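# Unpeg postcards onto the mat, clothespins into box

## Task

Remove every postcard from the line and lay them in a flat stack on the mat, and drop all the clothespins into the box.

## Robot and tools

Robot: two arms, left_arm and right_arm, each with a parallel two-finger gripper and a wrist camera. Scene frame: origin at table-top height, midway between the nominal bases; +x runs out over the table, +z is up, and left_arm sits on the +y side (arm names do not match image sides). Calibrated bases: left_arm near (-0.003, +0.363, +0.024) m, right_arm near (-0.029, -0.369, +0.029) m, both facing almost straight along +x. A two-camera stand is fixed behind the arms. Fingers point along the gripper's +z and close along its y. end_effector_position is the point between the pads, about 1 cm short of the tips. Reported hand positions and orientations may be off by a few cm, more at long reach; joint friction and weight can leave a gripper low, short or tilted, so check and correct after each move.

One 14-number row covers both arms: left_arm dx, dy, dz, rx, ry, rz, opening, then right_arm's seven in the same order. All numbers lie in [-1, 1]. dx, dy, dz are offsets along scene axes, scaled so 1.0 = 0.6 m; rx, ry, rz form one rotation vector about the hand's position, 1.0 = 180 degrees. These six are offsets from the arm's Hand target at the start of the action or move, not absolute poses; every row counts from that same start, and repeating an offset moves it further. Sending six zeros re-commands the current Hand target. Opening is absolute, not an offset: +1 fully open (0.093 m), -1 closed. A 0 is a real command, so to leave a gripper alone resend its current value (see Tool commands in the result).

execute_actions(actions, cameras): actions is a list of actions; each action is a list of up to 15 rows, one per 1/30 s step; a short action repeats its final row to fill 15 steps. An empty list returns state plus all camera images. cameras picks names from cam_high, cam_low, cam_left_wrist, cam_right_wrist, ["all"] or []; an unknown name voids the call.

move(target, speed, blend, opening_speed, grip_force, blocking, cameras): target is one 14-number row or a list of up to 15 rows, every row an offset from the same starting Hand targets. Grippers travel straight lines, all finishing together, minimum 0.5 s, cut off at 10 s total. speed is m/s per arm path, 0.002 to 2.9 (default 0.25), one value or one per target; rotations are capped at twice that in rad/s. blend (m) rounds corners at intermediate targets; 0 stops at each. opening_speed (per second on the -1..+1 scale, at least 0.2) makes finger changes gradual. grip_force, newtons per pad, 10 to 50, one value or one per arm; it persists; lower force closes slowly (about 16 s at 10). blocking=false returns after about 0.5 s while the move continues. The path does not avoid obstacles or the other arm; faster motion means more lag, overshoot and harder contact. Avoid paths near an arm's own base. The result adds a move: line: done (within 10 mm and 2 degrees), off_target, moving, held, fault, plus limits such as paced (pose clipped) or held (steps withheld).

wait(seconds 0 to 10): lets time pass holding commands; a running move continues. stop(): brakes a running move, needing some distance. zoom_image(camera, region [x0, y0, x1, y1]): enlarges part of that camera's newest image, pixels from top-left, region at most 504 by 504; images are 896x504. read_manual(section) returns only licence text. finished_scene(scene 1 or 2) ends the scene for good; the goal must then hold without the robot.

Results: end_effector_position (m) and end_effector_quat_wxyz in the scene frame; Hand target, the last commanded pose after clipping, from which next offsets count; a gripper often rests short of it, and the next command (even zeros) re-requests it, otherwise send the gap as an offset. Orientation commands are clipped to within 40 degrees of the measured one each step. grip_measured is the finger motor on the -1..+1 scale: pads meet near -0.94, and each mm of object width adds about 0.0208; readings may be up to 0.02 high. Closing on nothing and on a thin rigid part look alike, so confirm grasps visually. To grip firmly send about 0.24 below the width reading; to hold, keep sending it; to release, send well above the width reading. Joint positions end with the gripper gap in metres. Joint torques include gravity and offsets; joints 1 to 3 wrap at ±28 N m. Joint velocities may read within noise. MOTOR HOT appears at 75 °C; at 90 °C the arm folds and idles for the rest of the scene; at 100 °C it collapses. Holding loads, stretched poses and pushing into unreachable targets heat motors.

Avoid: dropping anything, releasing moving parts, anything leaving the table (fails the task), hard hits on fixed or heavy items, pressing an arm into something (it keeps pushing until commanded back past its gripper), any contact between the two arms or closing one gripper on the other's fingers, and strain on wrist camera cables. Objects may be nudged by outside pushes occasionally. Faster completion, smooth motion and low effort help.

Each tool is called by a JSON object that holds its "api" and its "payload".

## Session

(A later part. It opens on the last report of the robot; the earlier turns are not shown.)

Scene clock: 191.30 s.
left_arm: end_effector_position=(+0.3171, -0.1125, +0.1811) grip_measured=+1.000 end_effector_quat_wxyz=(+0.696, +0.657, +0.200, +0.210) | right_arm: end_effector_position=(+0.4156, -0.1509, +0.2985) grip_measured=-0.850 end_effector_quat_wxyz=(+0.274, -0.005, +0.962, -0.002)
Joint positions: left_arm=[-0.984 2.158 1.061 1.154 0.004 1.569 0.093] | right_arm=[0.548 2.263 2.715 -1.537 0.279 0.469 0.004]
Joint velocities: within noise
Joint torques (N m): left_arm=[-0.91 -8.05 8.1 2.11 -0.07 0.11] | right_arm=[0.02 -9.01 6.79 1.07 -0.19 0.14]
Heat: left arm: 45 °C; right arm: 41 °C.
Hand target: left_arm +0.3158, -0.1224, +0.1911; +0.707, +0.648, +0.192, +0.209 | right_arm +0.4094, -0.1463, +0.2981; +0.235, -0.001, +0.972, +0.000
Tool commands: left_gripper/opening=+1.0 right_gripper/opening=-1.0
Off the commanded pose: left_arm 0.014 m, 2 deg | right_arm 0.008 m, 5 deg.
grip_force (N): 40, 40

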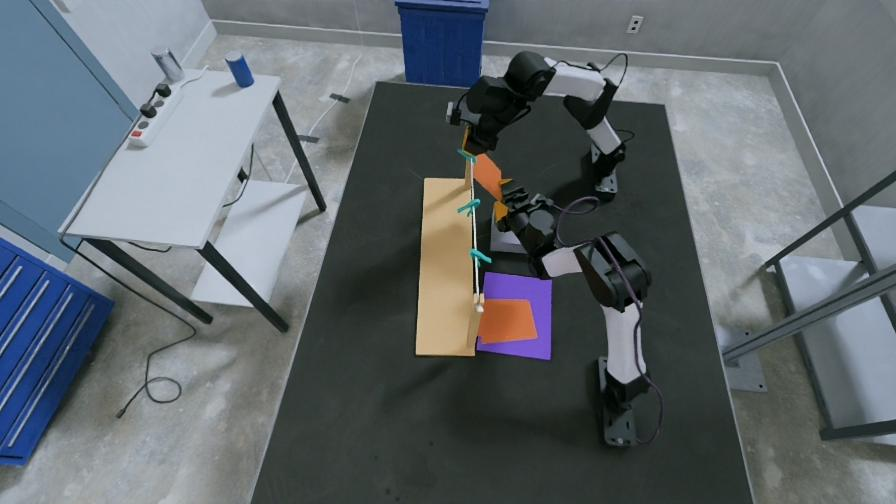

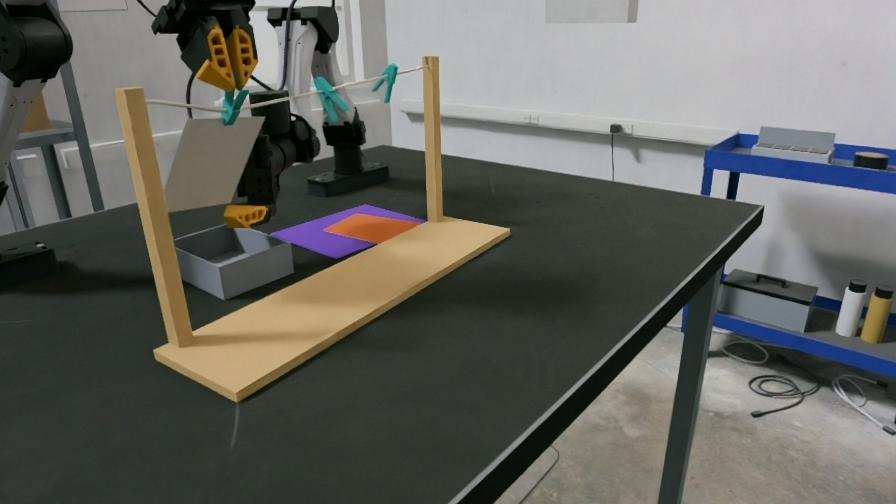

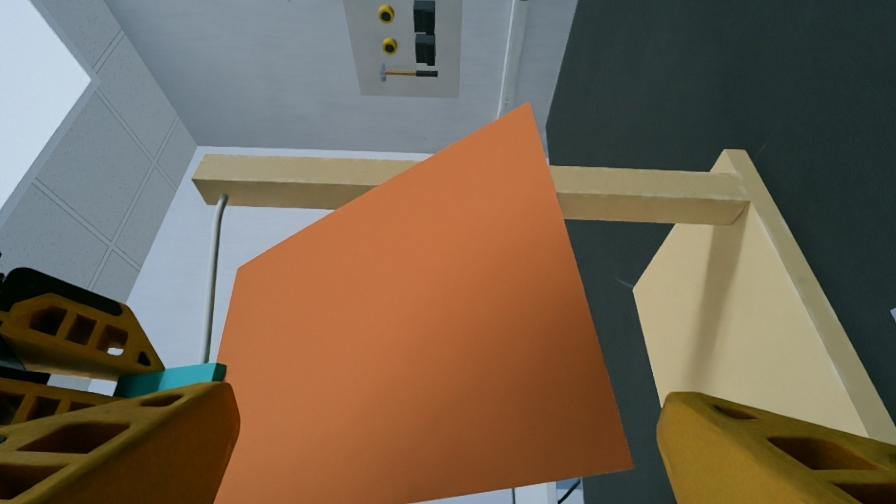

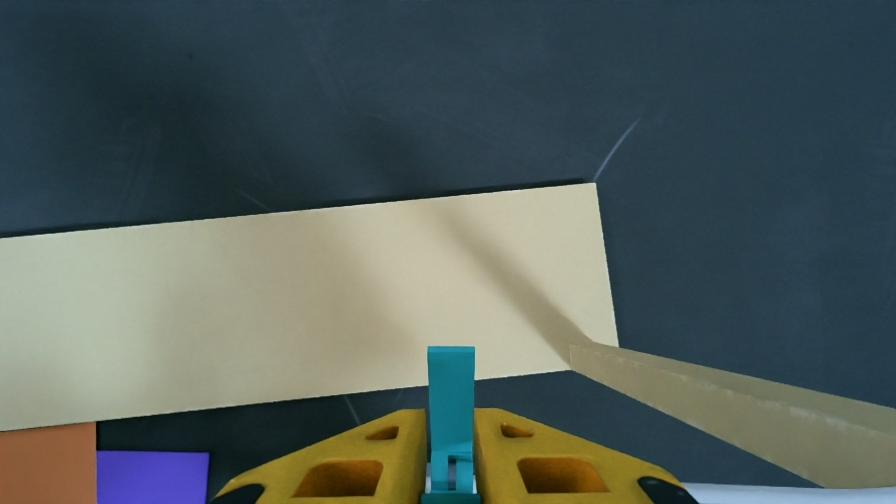

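{"api": "move", "payload": {"target": [[0,0,0,0,0,0,-0.3,0,0,0,0,0,0,-1],[-0.05,0,0.035,0,0,0,-0.3,0,0,0,0,0,0,-1],[-0.092,0.008,0.085,0,0,0,-0.3,0,0,0,0,0,0,-1],[-0.113,0.01,0.13,0,0,0,-0.3,0,0,0,0,0,0,-1]], "speed": 0.07, "blend": [0,0.01,0.01,0], "cameras": ["cam_left_wrist","cam_low","cam_high"]}}

Scene clock: 197.13 s.
left_arm: end_effector_position=(+0.2574, -0.1168, +0.2541) grip_measured=-0.297 end_effector_quat_wxyz=(+0.702, +0.649, +0.199, +0.215) | right_arm: end_effector_position=(+0.4147, -0.1509, +0.2983) grip_measured=-0.850 end_effector_quat_wxyz=(+0.272, -0.006, +0.962, -0.001)
Joint positions: left_arm=[-1.123 1.898 1.007 0.97 -0.14 1.581 0.031] | right_arm=[0.548 2.263 2.717 -1.542 0.276 0.469 0.004]
Joint torques (N m): left_arm=[-0.98 -11.33 5.75 1.77 -0.04 0.11] | right_arm=[-0.03 -9.06 6.53 1.11 -0.2 0.14]
Heat: left arm: 45 °C; right arm: 41 °C.
Hand target: left_arm +0.2480, -0.1164, +0.2691; +0.707, +0.648, +0.192, +0.209 | right_arm +0.4094, -0.1463, +0.2981; +0.235, -0.001, +0.972, +0.000
Off the commanded pose: left_arm 0.018 m, 1 deg | right_arm 0.007 m, 4 deg.
joint sent to its limit (right arm) — joint 4 (wrist pitch), lower limit. The joint targets are off in position, not in orientation.
grip_force (N): 40, 40
move: off_target (left_arm, right_arm)
Images, in order (width x height): cam_high 896x504, cam_low 896x504, cam_left_wrist 896x504.

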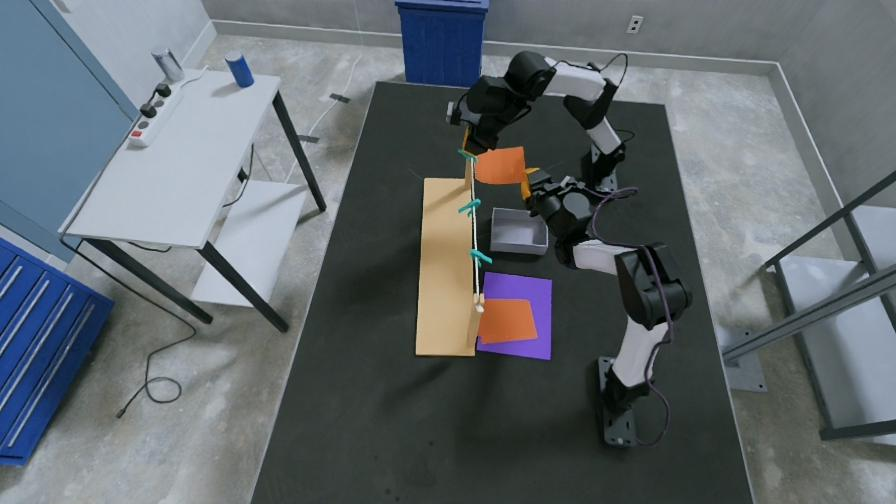

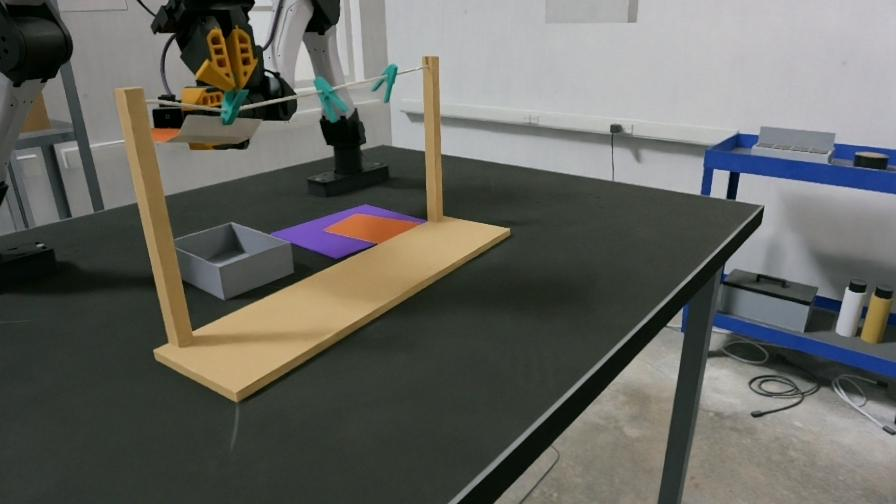

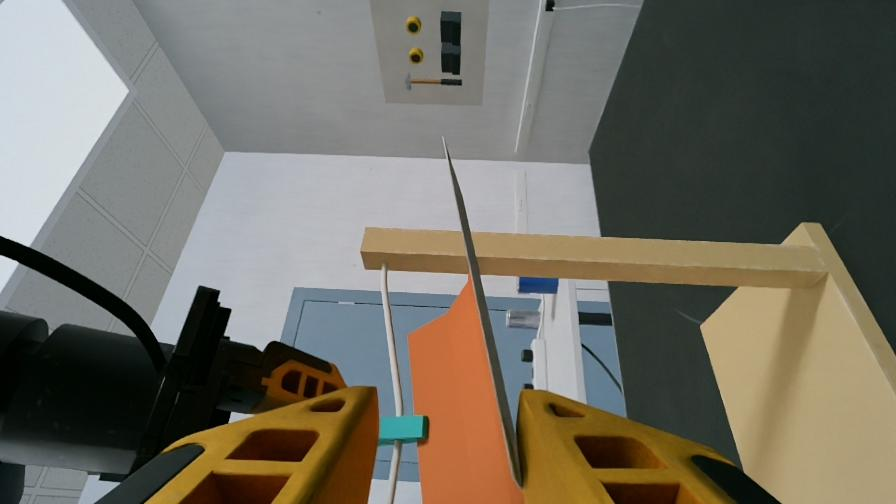

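{"api": "move", "payload": {"target": [[0,0,-0.008,0,0,0,-1,0,0,0,0,0,0,-1]], "speed": 0.07, "grip_force": [50,50]}}

{"api": "move", "payload": {"target": [[-0.085,0.01,-0.03,0,0,0,-1,0,0,0,0,0,0,-1]], "speed": 0.06, "cameras": ["cam_left_wrist","cam_low","cam_high"]}}

Scene clock: 198.23 s.
left_arm: end_effector_position=(+0.2553, -0.1178, +0.2537) grip_measured=-0.978 end_effector_quat_wxyz=(+0.702, +0.650, +0.199, +0.214) | right_arm: end_effector_position=(+0.4148, -0.1512, +0.2982) grip_measured=-0.885 end_effector_quat_wxyz=(+0.271, -0.006, +0.963, +0.000)
Joint positions: left_arm=[-1.13 1.898 1.007 0.969 -0.146 1.581 0] | right_arm=[0.546 2.263 2.717 -1.542 0.273 0.469 0.003]
Joint torques (N m): left_arm=[-0.96 -10.41 5.09 1.93 0.02 0.11] | right_arm=[0.18 -9.01 6.49 1.11 -0.18 0.12]
Heat: left arm: 45 °C; right arm: 41 °C.
Hand target: left_arm +0.2480, -0.1164, +0.2643; +0.707, +0.648, +0.192, +0.209 | right_arm +0.4094, -0.1463, +0.2981; +0.235, -0.001, +0.972, +0.000
Off the commanded pose: left_arm 0.013 m, 1 deg | right_arm 0.007 m, 4 deg.
joint sent to its limit (right arm) — joint 4 (wrist pitch), lower limit. The joint targets are off in position, not in orientation.
move: off_target (left_arm, right_arm)

Scene clock: 200.13 s.
left_arm: end_effector_position=(+0.1992, -0.1164, +0.2089) grip_measured=-0.978 end_effector_quat_wxyz=(+0.666, +0.689, +0.195, +0.208) | right_arm: end_effector_position=(+0.4113, -0.1519, +0.2960) grip_measured=-0.888 end_effector_quat_wxyz=(+0.263, -0.008, +0.965, -0.001)
Joint positions: left_arm=[-1.263 1.878 0.875 0.976 -0.265 1.59 0] | right_arm=[0.546 2.263 2.717 -1.559 0.265 0.469 0.003]
Joint torques (N m): left_arm=[-0.77 -11 4.55 2.86 -0.08 0.11] | right_arm=[0.12 -8.99 6.43 1.25 -0.12 0.14]
Heat: left arm: 45 °C; right arm: 41 °C.
Hand target: left_arm +0.1970, -0.1104, +0.2463; +0.707, +0.648, +0.192, +0.209 | right_arm +0.4094, -0.1463, +0.2981; +0.235, -0.001, +0.972, +0.000
Off the commanded pose: left_arm 0.038 m, 7 deg | right_arm 0.006 m, 3 deg.
joint sent to its limit (right arm) — joint 4 (wrist pitch), lower limit. The joint targets are off in position, not in orientation.
move: off_target (left_arm, right_arm)
Images, in order (width x height): cam_high 896x504, cam_low 896x504, cam_left_wrist 896x504.

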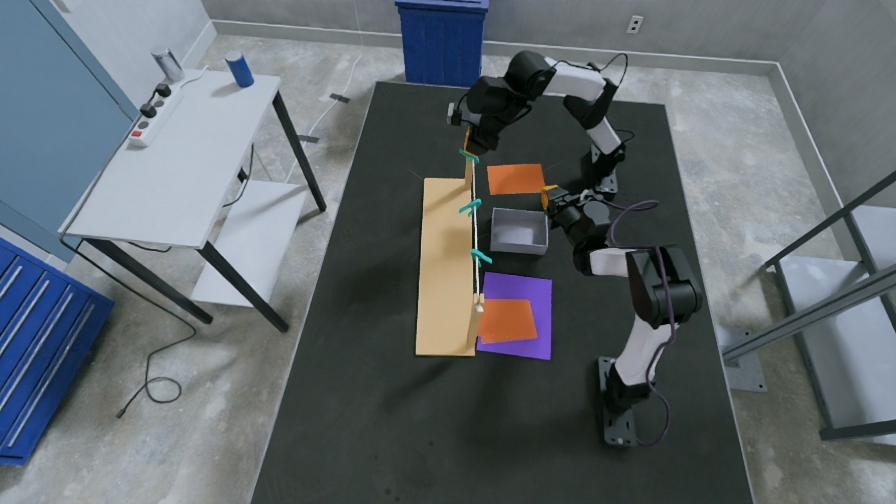

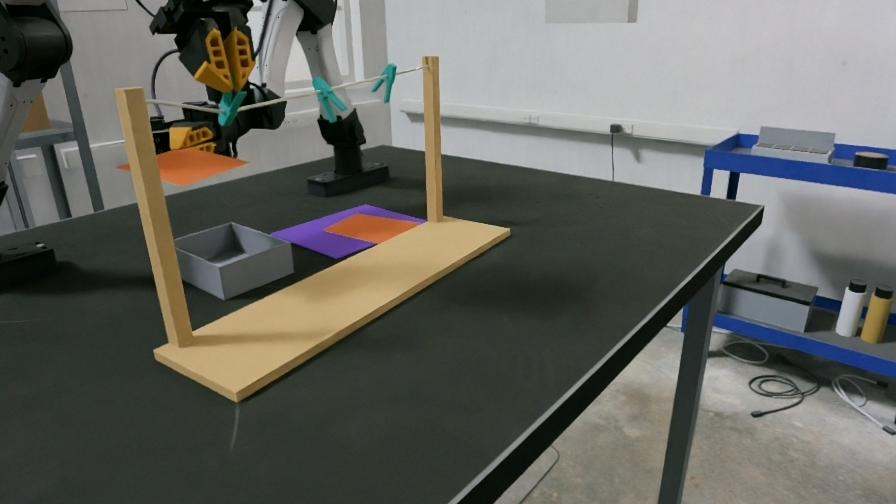

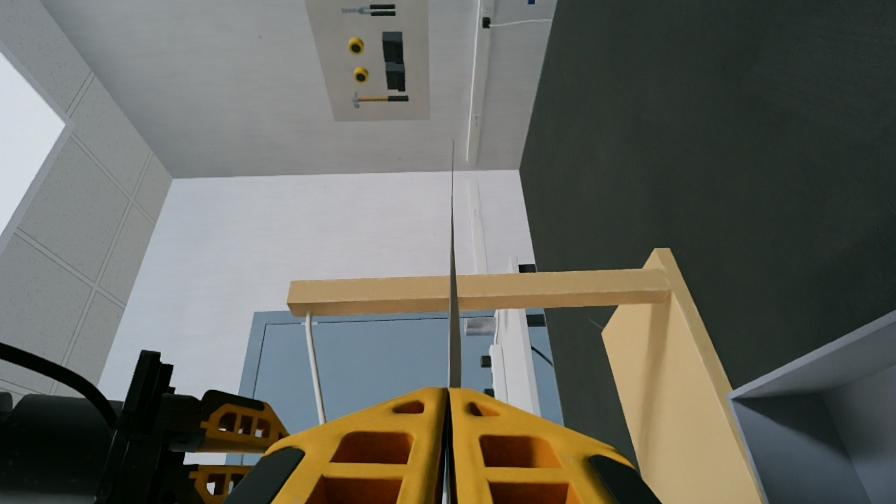

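{"api": "zoom_image", "payload": {"camera": "cam_low", "region": [200, 30, 440, 165]}}

{"api": "zoom_image", "payload": {"camera": "cam_high", "region": [430, 130, 560, 300]}}

Scaled by 2.100 from the camera's 896x504 image, which has a finer 1280x720 frame.

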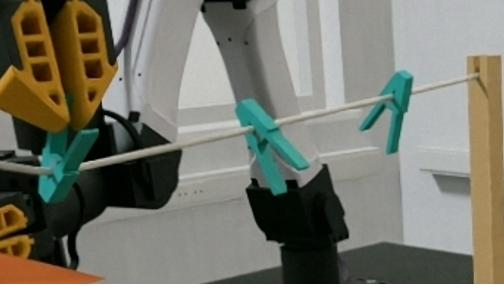

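Scaled by 2.965 from the camera's 896x504 image, which has a finer 1280x720 frame.

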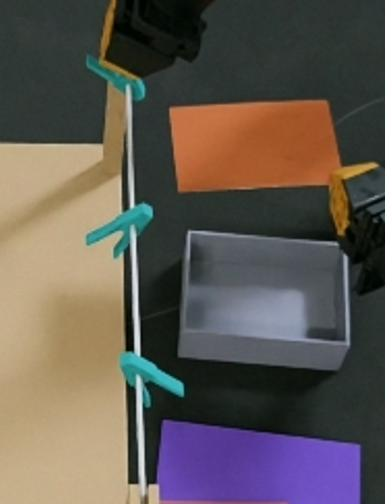

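{"api": "move", "payload": {"target": [[-0.03,0.18,0.05,0,0,0,-1,0,0,0,0,0,0,-1],[0.02,0.45,0.06,0.28,0.182,0,-1,0,0,0,0,0,0,-1]], "speed": 0.2, "blend": [0.03,0], "cameras": ["cam_left_wrist","cam_low","cam_high"]}}

Scene clock: 205.60 s.
left_arm: end_effector_position=(+0.2131, +0.1622, +0.2698) grip_measured=-0.978 end_effector_quat_wxyz=(+0.279, +0.912, +0.286, +0.091) | right_arm: end_effector_position=(+0.4113, -0.1519, +0.2960) grip_measured=-0.888 end_effector_quat_wxyz=(+0.263, -0.008, +0.965, -0.001)
Joint positions: left_arm=[-0.663 1.208 1.318 -1.107 0.163 1.828 0] | right_arm=[0.546 2.263 2.717 -1.559 0.265 0.469 0.003]
Joint torques (N m): left_arm=[0.06 -2.13 9.54 0.96 0.37 0.25] | right_arm=[0.14 -8.92 6.48 1.24 -0.12 0.14]
Heat: left arm: 45 °C; right arm: 42 °C.
Hand target: left_arm +0.2090, +0.1596, +0.2823; +0.288, +0.915, +0.271, +0.085 | right_arm +0.4094, -0.1463, +0.2981; +0.235, -0.001, +0.972, +0.000
Off the commanded pose: left_arm 0.013 m, 2 deg | right_arm 0.006 m, 3 deg.
joint sent to its limit (right arm) — joint 4 (wrist pitch), lower limit. The joint targets are off in position, not in orientation.
move: off_target (left_arm, right_arm)
Images, in order (width x height): cam_high 896x504, cam_low 896x504, cam_left_wrist 896x504.

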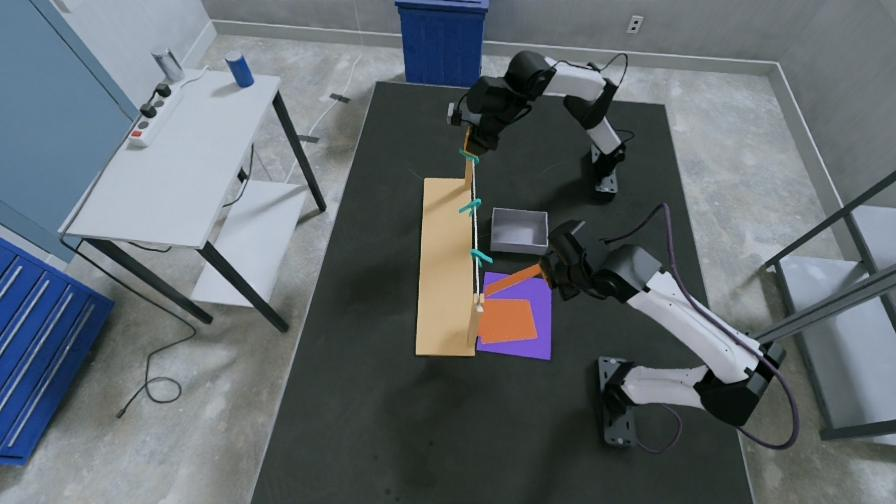

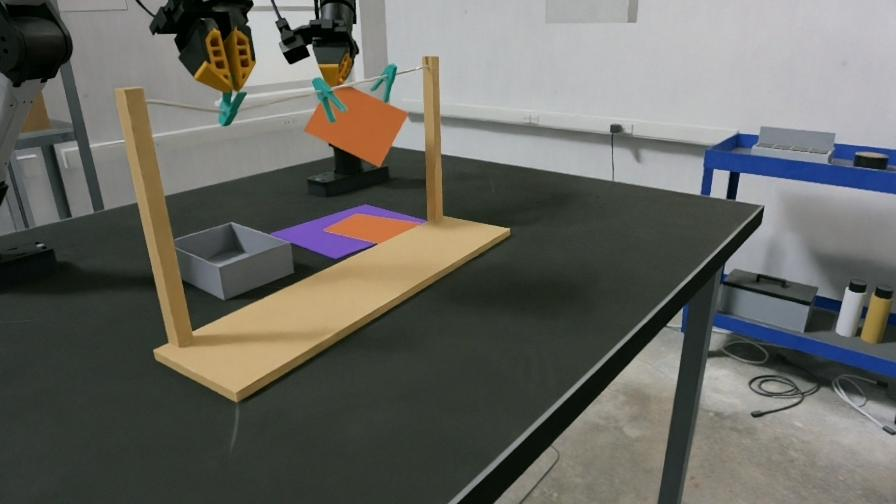

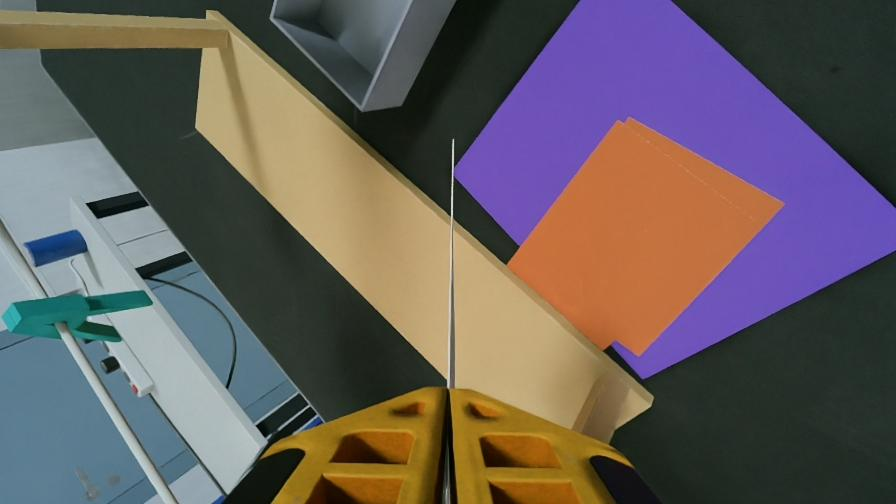

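{"api": "move", "payload": {"target": [[0.01,-0.02,-0.18,0,0,0,-1,0,0,0,0,0,0,-1],[0.01,-0.02,-0.27,0,0,0,-1,0,0,0,0,0,0,-1]], "speed": [0.2,0.08], "blend": [0.01,0], "cameras": ["cam_left_wrist","cam_low","cam_high"]}}

Scene clock: 208.20 s.
left_arm: end_effector_position=(+0.2144, +0.1560, +0.1202) grip_measured=-0.978 end_effector_quat_wxyz=(+0.272, +0.918, +0.277, +0.085) | right_arm: end_effector_position=(+0.4113, -0.1519, +0.2960) grip_measured=-0.888 end_effector_quat_wxyz=(+0.263, -0.008, +0.965, -0.001)
Joint positions: left_arm=[-0.677 1.213 0.728 -0.53 0.163 1.837 0] | right_arm=[0.546 2.263 2.717 -1.559 0.265 0.469 0.003]
Joint torques (N m): left_arm=[-0.98 -2.3 5.01 1.69 0.21 -0.01] | right_arm=[0.14 -9.03 6.43 1.24 -0.13 0.13]
Heat: left arm: 45 °C; right arm: 42 °C.
Hand target: left_arm +0.2150, +0.1476, +0.1203; +0.288, +0.915, +0.271, +0.085 | right_arm +0.4094, -0.1463, +0.2981; +0.235, -0.001, +0.972, +0.000
Off the commanded pose: left_arm 0.008 m, 2 deg | right_arm 0.006 m, 3 deg.
joint sent to its limit (right arm) — joint 4 (wrist pitch), lower limit. The joint targets are off in position, not in orientation.
move: off_target (right_arm)
Images, in order (width x height): cam_high 896x504, cam_low 896x504, cam_left_wrist 896x504.

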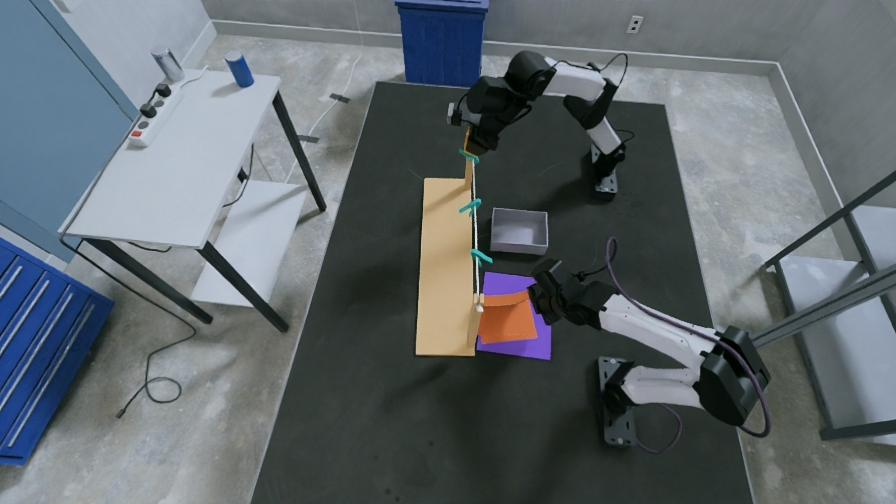

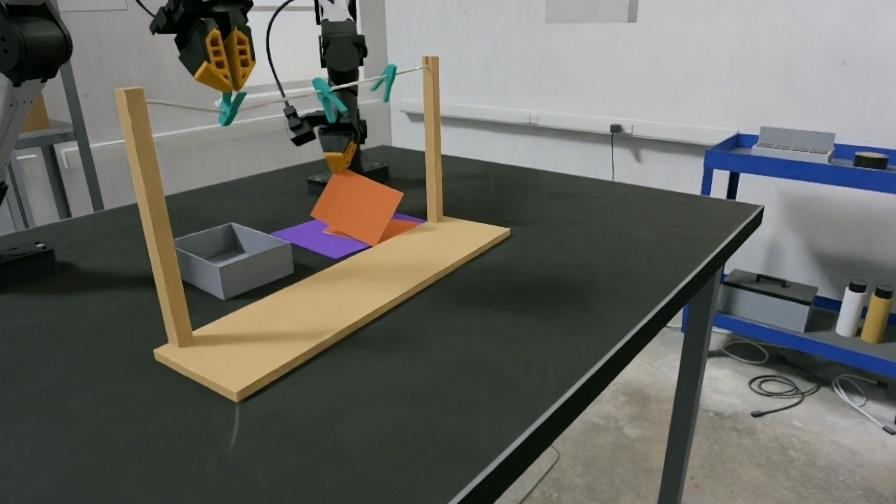

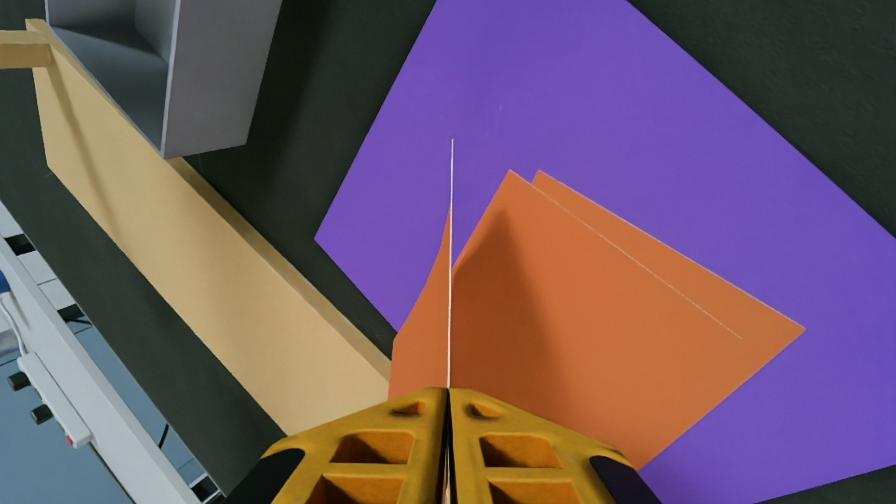

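{"api": "move", "payload": {"target": [[-0.01,0.01,-0.06,0,0,0,-1,0,0,0,0,0,0,-1]], "speed": 0.08, "cameras": ["cam_left_wrist","cam_low","cam_high"]}}

Scene clock: 209.70 s.
left_arm: end_effector_position=(+0.2136, +0.1558, +0.0926) grip_measured=-0.978 end_effector_quat_wxyz=(+0.288, +0.913, +0.273, +0.096) | right_arm: end_effector_position=(+0.4113, -0.1519, +0.2960) grip_measured=-0.888 end_effector_quat_wxyz=(+0.263, -0.008, +0.965, -0.001)
Joint positions: left_arm=[-0.679 1.222 0.596 -0.347 0.165 1.837 0] | right_arm=[0.546 2.263 2.717 -1.559 0.265 0.469 0.003]
Joint torques (N m): left_arm=[-0.65 -1.5 4.15 1.54 0.21 0.03] | right_arm=[0.13 -9.01 6.49 1.24 -0.12 0.12]
Heat: left arm: 44 °C; right arm: 42 °C.
Hand target: left_arm +0.2090, +0.1536, +0.0843; +0.288, +0.915, +0.271, +0.085 | right_arm +0.4094, -0.1463, +0.2981; +0.235, -0.001, +0.972, +0.000
Off the commanded pose: left_arm 0.010 m, 1 deg | right_arm 0.006 m, 3 deg.
joint sent to its limit (right arm) — joint 4 (wrist pitch), lower limit. The joint targets are off in position, not in orientation.
move: off_target (right_arm)
Images, in order (width x height): cam_high 896x504, cam_low 896x504, cam_left_wrist 896x504.

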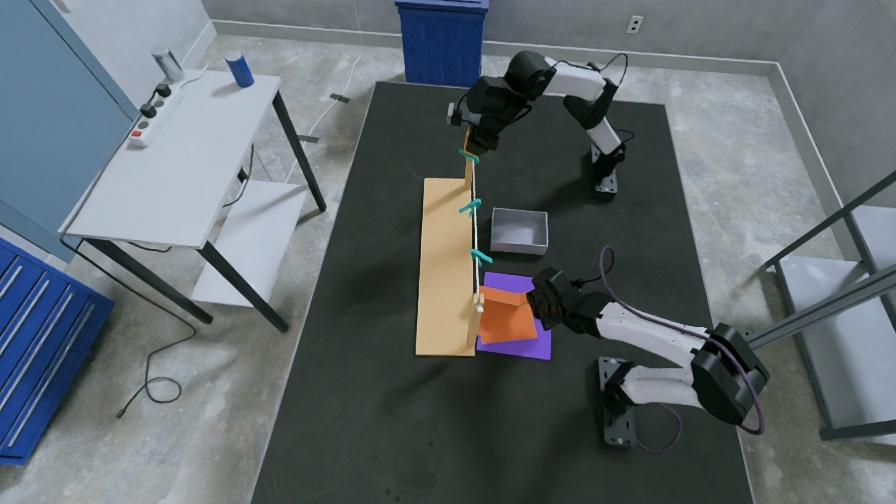

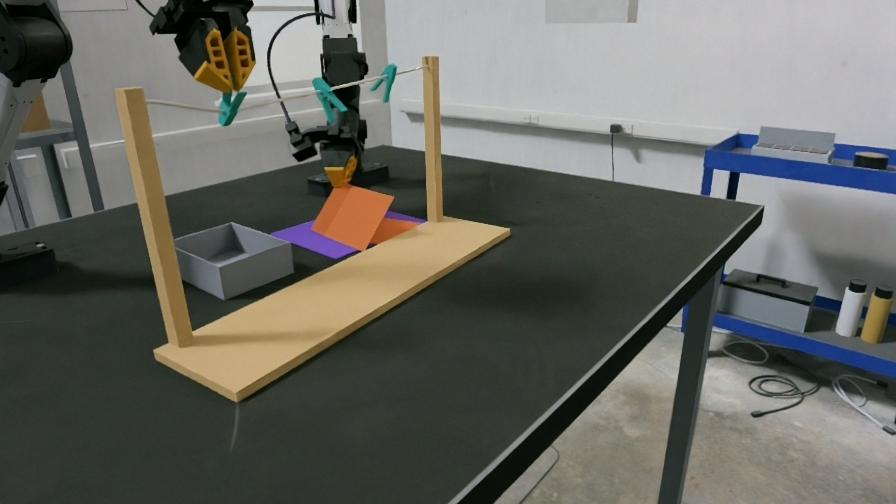

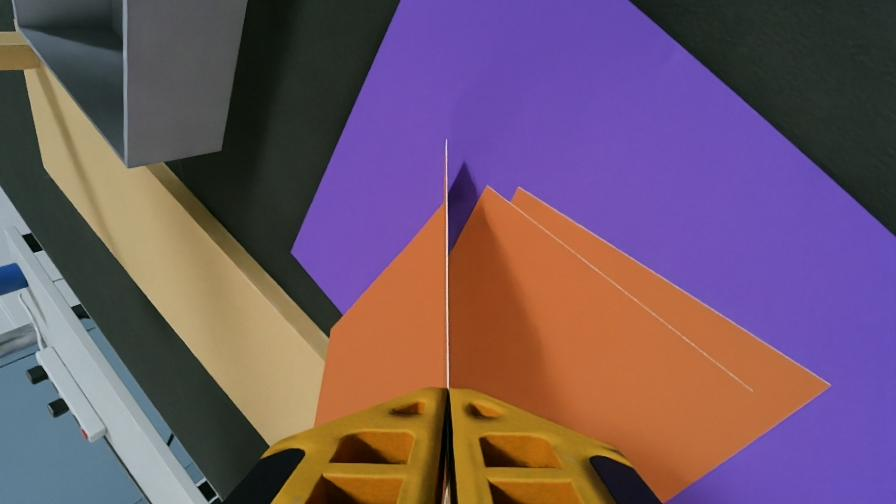

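{"api": "move", "payload": {"target": [[0,0,0,0,0,0,-0.5,0,0,0,0,0,0,-1]], "opening_speed": 0.6}}

{"api": "move", "payload": {"target": [[-0.03,0.04,0.1,0,0,0,-0.5,0,0,0,0,0,0,-1],[-0.08,0.09,0.2,0,0,0,-0.5,0,0,0,0,0,0,-1]], "speed": 0.3, "blend": [0.02,0], "cameras": ["cam_left_wrist","cam_low","cam_high"]}}

Scene clock: 211.20 s.
left_arm: end_effector_position=(+0.2086, +0.1558, +0.0857) grip_measured=-0.502 end_effector_quat_wxyz=(+0.280, +0.917, +0.270, +0.088) | right_arm: end_effector_position=(+0.4113, -0.1519, +0.2960) grip_measured=-0.888 end_effector_quat_wxyz=(+0.263, -0.008, +0.965, -0.001)
Joint positions: left_arm=[-0.689 1.234 0.587 -0.349 0.165 1.837 0.021] | right_arm=[0.546 2.263 2.717 -1.559 0.265 0.469 0.003]
Joint torques (N m): left_arm=[-0.64 -2.26 4.88 1.52 0.2 0.04] | right_arm=[0.16 -8.98 6.42 1.23 -0.11 0.12]
Heat: left arm: 44 °C; right arm: 42 °C.
Hand target: left_arm +0.2090, +0.1536, +0.0843; +0.288, +0.915, +0.271, +0.085 | right_arm +0.4094, -0.1463, +0.2981; +0.235, -0.001, +0.972, +0.000
Off the commanded pose: left_arm 0.003 m, 1 deg | right_arm 0.006 m, 3 deg.
joint sent to its limit (right arm) — joint 4 (wrist pitch), lower limit. The joint targets are off in position, not in orientation.
move: off_target (right_arm)

Scene clock: 213.00 s.
left_arm: end_effector_position=(+0.1632, +0.2085, +0.1940) grip_measured=-0.502 end_effector_quat_wxyz=(+0.281, +0.913, +0.280, +0.092) | right_arm: end_effector_position=(+0.4113, -0.1519, +0.2960) grip_measured=-0.888 end_effector_quat_wxyz=(+0.263, -0.008, +0.965, -0.001)
Joint positions: left_arm=[-0.613 0.867 0.851 -0.982 0.196 1.882 0.021] | right_arm=[0.546 2.263 2.717 -1.559 0.265 0.469 0.003]
Joint torques (N m): left_arm=[0.16 0.01 9.14 0.94 0.41 0.26] | right_arm=[0.08 -9.02 6.45 1.24 -0.11 0.13]
Heat: left arm: 44 °C; right arm: 42 °C.
Hand target: left_arm +0.1610, +0.2076, +0.2043; +0.288, +0.915, +0.271, +0.085 | right_arm +0.4094, -0.1463, +0.2981; +0.235, -0.001, +0.972, +0.000
Off the commanded pose: left_arm 0.011 m, 1 deg | right_arm 0.006 m, 3 deg.
joint sent to its limit (right arm) — joint 4 (wrist pitch), lower limit. The joint targets are off in position, not in orientation.
move: off_target (left_arm, right_arm)
Images, in order (width x height): cam_high 896x504, cam_low 896x504, cam_left_wrist 896x504.

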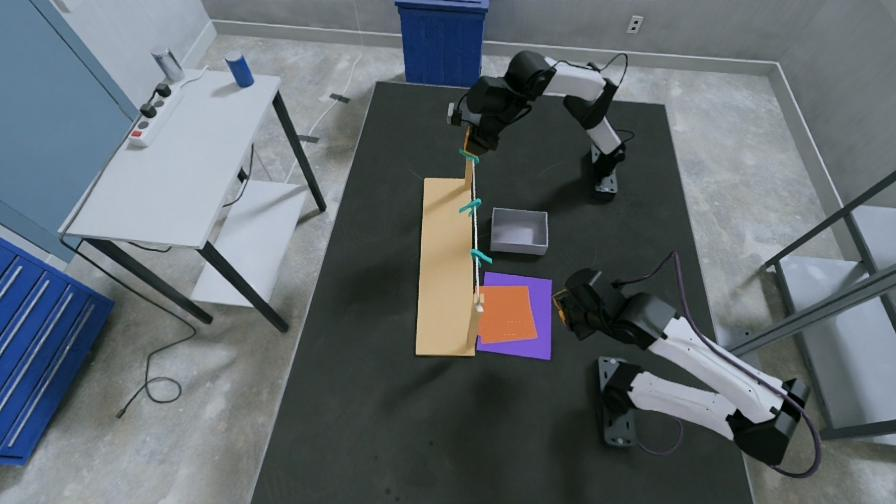

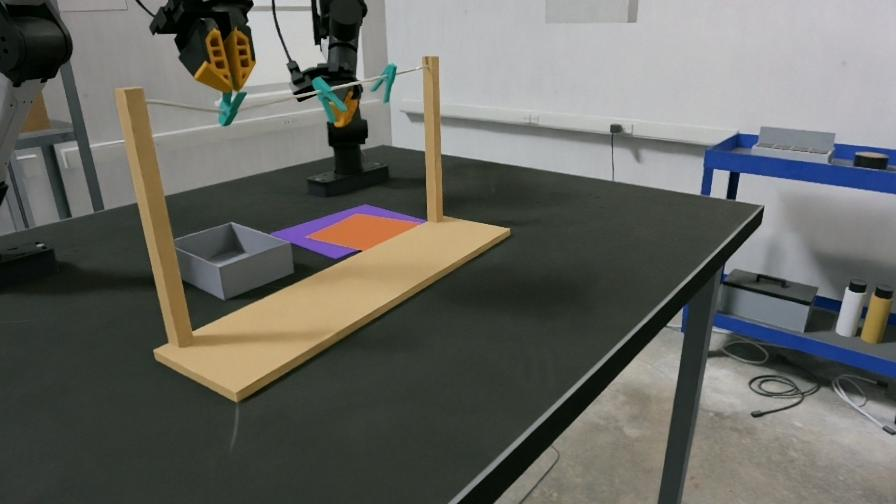

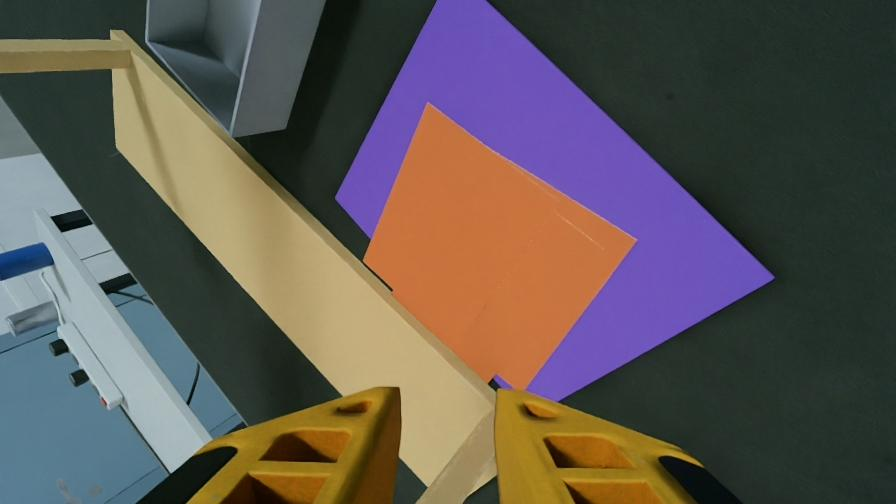

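{"api": "zoom_image", "payload": {"camera": "cam_left_wrist", "region": [320, 80, 660, 410]}}

{"api": "zoom_image", "payload": {"camera": "cam_high", "region": [460, 260, 570, 370]}}

{"api": "zoom_image", "payload": {"camera": "cam_low", "region": [270, 190, 450, 290]}}

Scaled by 1.482 from the camera's 896x504 image, which has a finer 1280x720 frame.

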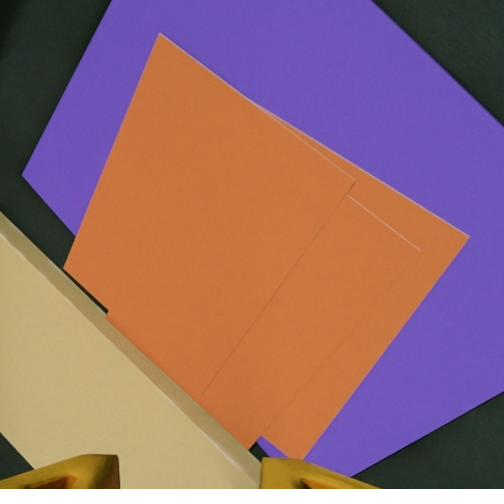

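Scaled by 4.582 from the camera's 896x504 image, which has a finer 1280x720 frame.

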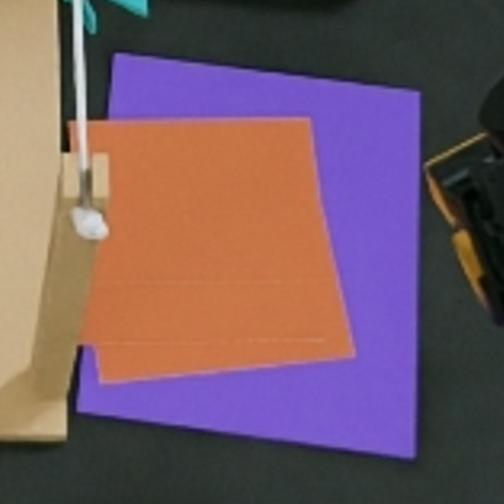

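Scaled by 2.800 from the camera's 896x504 image, which has a finer 1280x720 frame.

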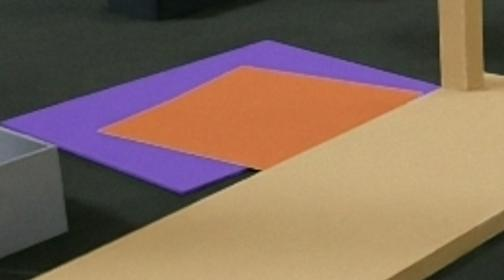

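{"api": "move", "payload": {"target": [[0.16,0.04,-0.1,0,0,0,-1,0,0,0,0,0,0,-1],[0.166,0.042,-0.258,0,0,0,-1,0,0,0,0,0,0,-1]], "speed": 0.2, "blend": [0.03,0], "cameras": ["cam_left_wrist","cam_low"]}}

Scene clock: 216.93 s.
left_arm: end_effector_position=(+0.2577, +0.2361, +0.0491) grip_measured=-0.978 end_effector_quat_wxyz=(+0.259, +0.906, +0.322, +0.097) | right_arm: end_effector_position=(+0.4113, -0.1519, +0.2960) grip_measured=-0.888 end_effector_quat_wxyz=(+0.263, -0.008, +0.965, -0.001)
Joint positions: left_arm=[-0.289 1.366 0.542 -0.266 0.298 2.101 0] | right_arm=[0.546 2.263 2.717 -1.559 0.265 0.469 0.003]
Joint torques (N m): left_arm=[0.21 -2.67 3.86 1.53 0.56 0.23] | right_arm=[0.16 -9.03 6.45 1.23 -0.13 0.12]
Heat: left arm: 44 °C; right arm: 42 °C.
Hand target: left_arm +0.2606, +0.2328, +0.0495; +0.288, +0.915, +0.271, +0.085 | right_arm +0.4094, -0.1463, +0.2981; +0.235, -0.001, +0.972, +0.000
Off the commanded pose: left_arm 0.004 m, 7 deg | right_arm 0.006 m, 3 deg.
joint sent to its limit (left arm) — joint 6 (wrist roll), upper limit. The joint targets are off in position and orientation.
joint sent to its limit (right arm) — joint 4 (wrist pitch), lower limit. The joint targets are off in position, not in orientation.
move: off_target (left_arm, right_arm)
Images, in order (width x height): cam_low 896x504, cam_left_wrist 896x504.

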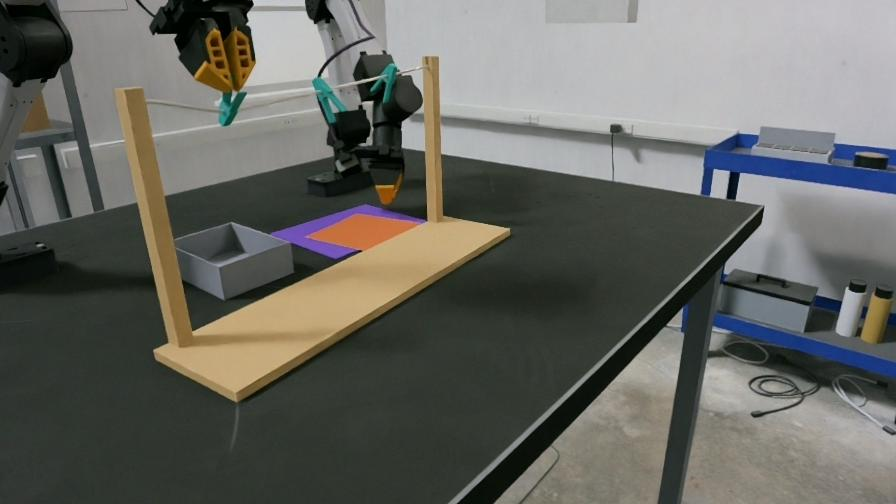

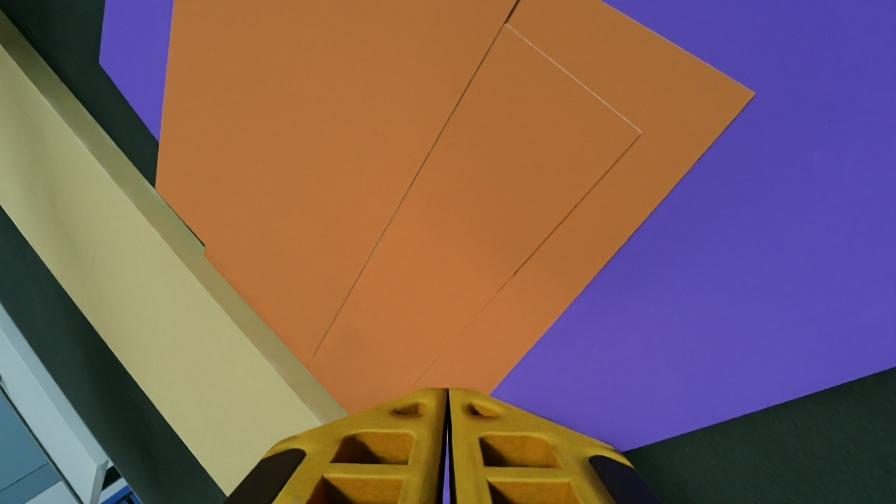

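{"api": "move", "payload": {"target": [[0,-0.012,-0.05,0,0,0,-1,0,0,0,0,0,0,-1],[0,-0.012,-0.068,0,0,0,-1,0,0,0,0,0,0,-1]], "speed": [0.08,0.03], "blend": [0.005,0], "cameras": ["cam_left_wrist"]}}

Scene clock: 218.83 s.
left_arm: end_effector_position=(+0.2670, +0.2293, +0.0182) grip_measured=-0.978 end_effector_quat_wxyz=(+0.281, +0.901, +0.313, +0.106) | right_arm: end_effector_position=(+0.4113, -0.1519, +0.2960) grip_measured=-0.888 end_effector_quat_wxyz=(+0.263, -0.008, +0.965, -0.001)
Joint positions: left_arm=[-0.287 1.509 0.467 -0.004 0.326 2.103 0] | right_arm=[0.546 2.263 2.717 -1.559 0.265 0.469 0.003]
Joint torques (N m): left_arm=[-0.7 -1.44 2.77 1.48 0.35 0.19] | right_arm=[0.08 -9.01 6.41 1.23 -0.12 0.13]
Heat: left arm: 44 °C; right arm: 42 °C.
Hand target: left_arm +0.2606, +0.2256, +0.0087; +0.288, +0.915, +0.271, +0.085 | right_arm +0.4094, -0.1463, +0.2981; +0.235, -0.001, +0.972, +0.000
Off the commanded pose: left_arm 0.012 m, 6 deg | right_arm 0.006 m, 3 deg.
joint sent to its limit (left arm) — joint 6 (wrist roll), upper limit. The joint targets are off in position and orientation.
joint sent to its limit (right arm) — joint 4 (wrist pitch), lower limit. The joint targets are off in position, not in orientation.
move: off_target (left_arm, right_arm)
Images, in order (width x height): cam_left_wrist 896x504.

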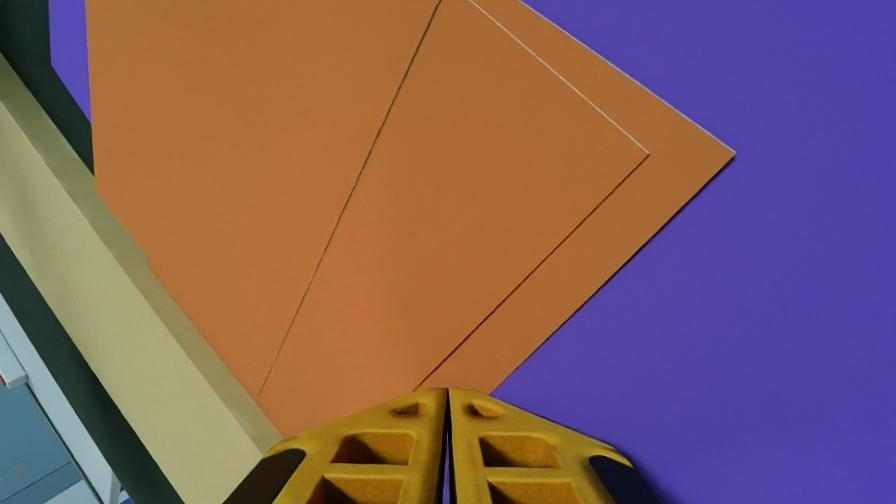

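{"api": "move", "payload": {"target": [[-0.065,0,-0.006,0,0,0,-1,0,0,0,0,0,0,-1]], "speed": 0.04, "cameras": ["cam_left_wrist","cam_high"]}}

Scene clock: 220.47 s.
left_arm: end_effector_position=(+0.2473, +0.2247, +0.0184) grip_measured=-0.978 end_effector_quat_wxyz=(+0.303, +0.899, +0.287, +0.130) | right_arm: end_effector_position=(+0.4113, -0.1519, +0.2960) grip_measured=-0.888 end_effector_quat_wxyz=(+0.263, -0.008, +0.965, -0.001)
Joint positions: left_arm=[-0.323 1.421 0.341 0.108 0.326 2.104 0] | right_arm=[0.546 2.263 2.717 -1.559 0.265 0.469 0.003]
Joint torques (N m): left_arm=[-1.26 -3.38 2.26 0.68 0.38 0.19] | right_arm=[0.17 -8.98 6.45 1.24 -0.12 0.13]
Heat: left arm: 44 °C; right arm: 42 °C.
Hand target: left_arm +0.2216, +0.2256, +0.0051; +0.288, +0.915, +0.271, +0.085 | right_arm +0.4094, -0.1463, +0.2981; +0.235, -0.001, +0.972, +0.000
Off the commanded pose: left_arm 0.029 m, 6 deg | right_arm 0.006 m, 3 deg.
joint sent to its limit (left arm) — joint 6 (wrist roll), upper limit. The joint targets are off in position, not in orientation.
joint sent to its limit (right arm) — joint 4 (wrist pitch), lower limit. The joint targets are off in position, not in orientation.
move: off_target (left_arm, right_arm)
Images, in order (width x height): cam_high 896x504, cam_left_wrist 896x504.

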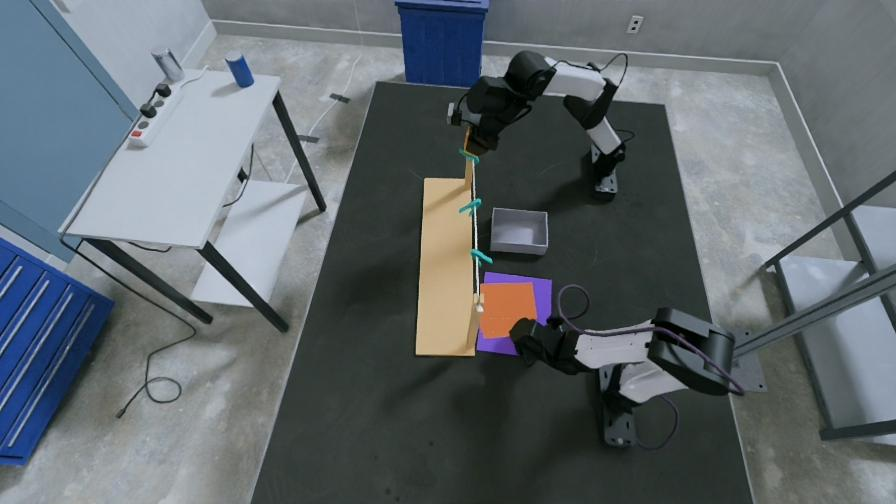

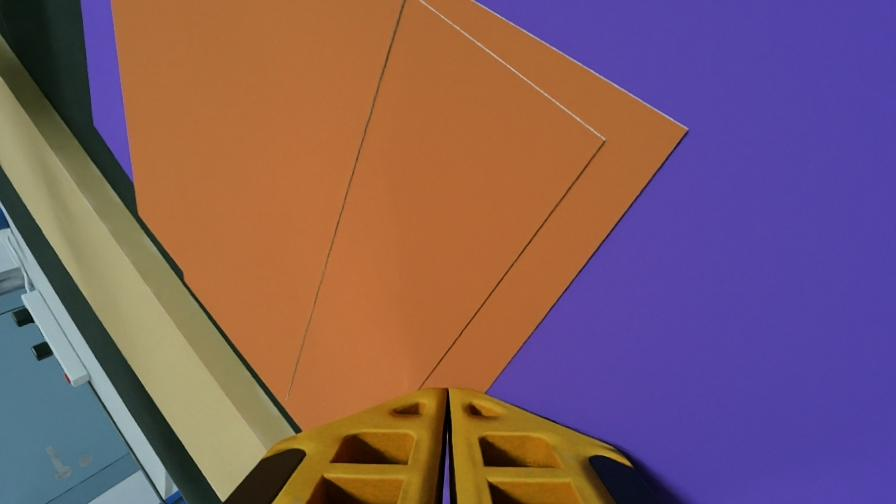

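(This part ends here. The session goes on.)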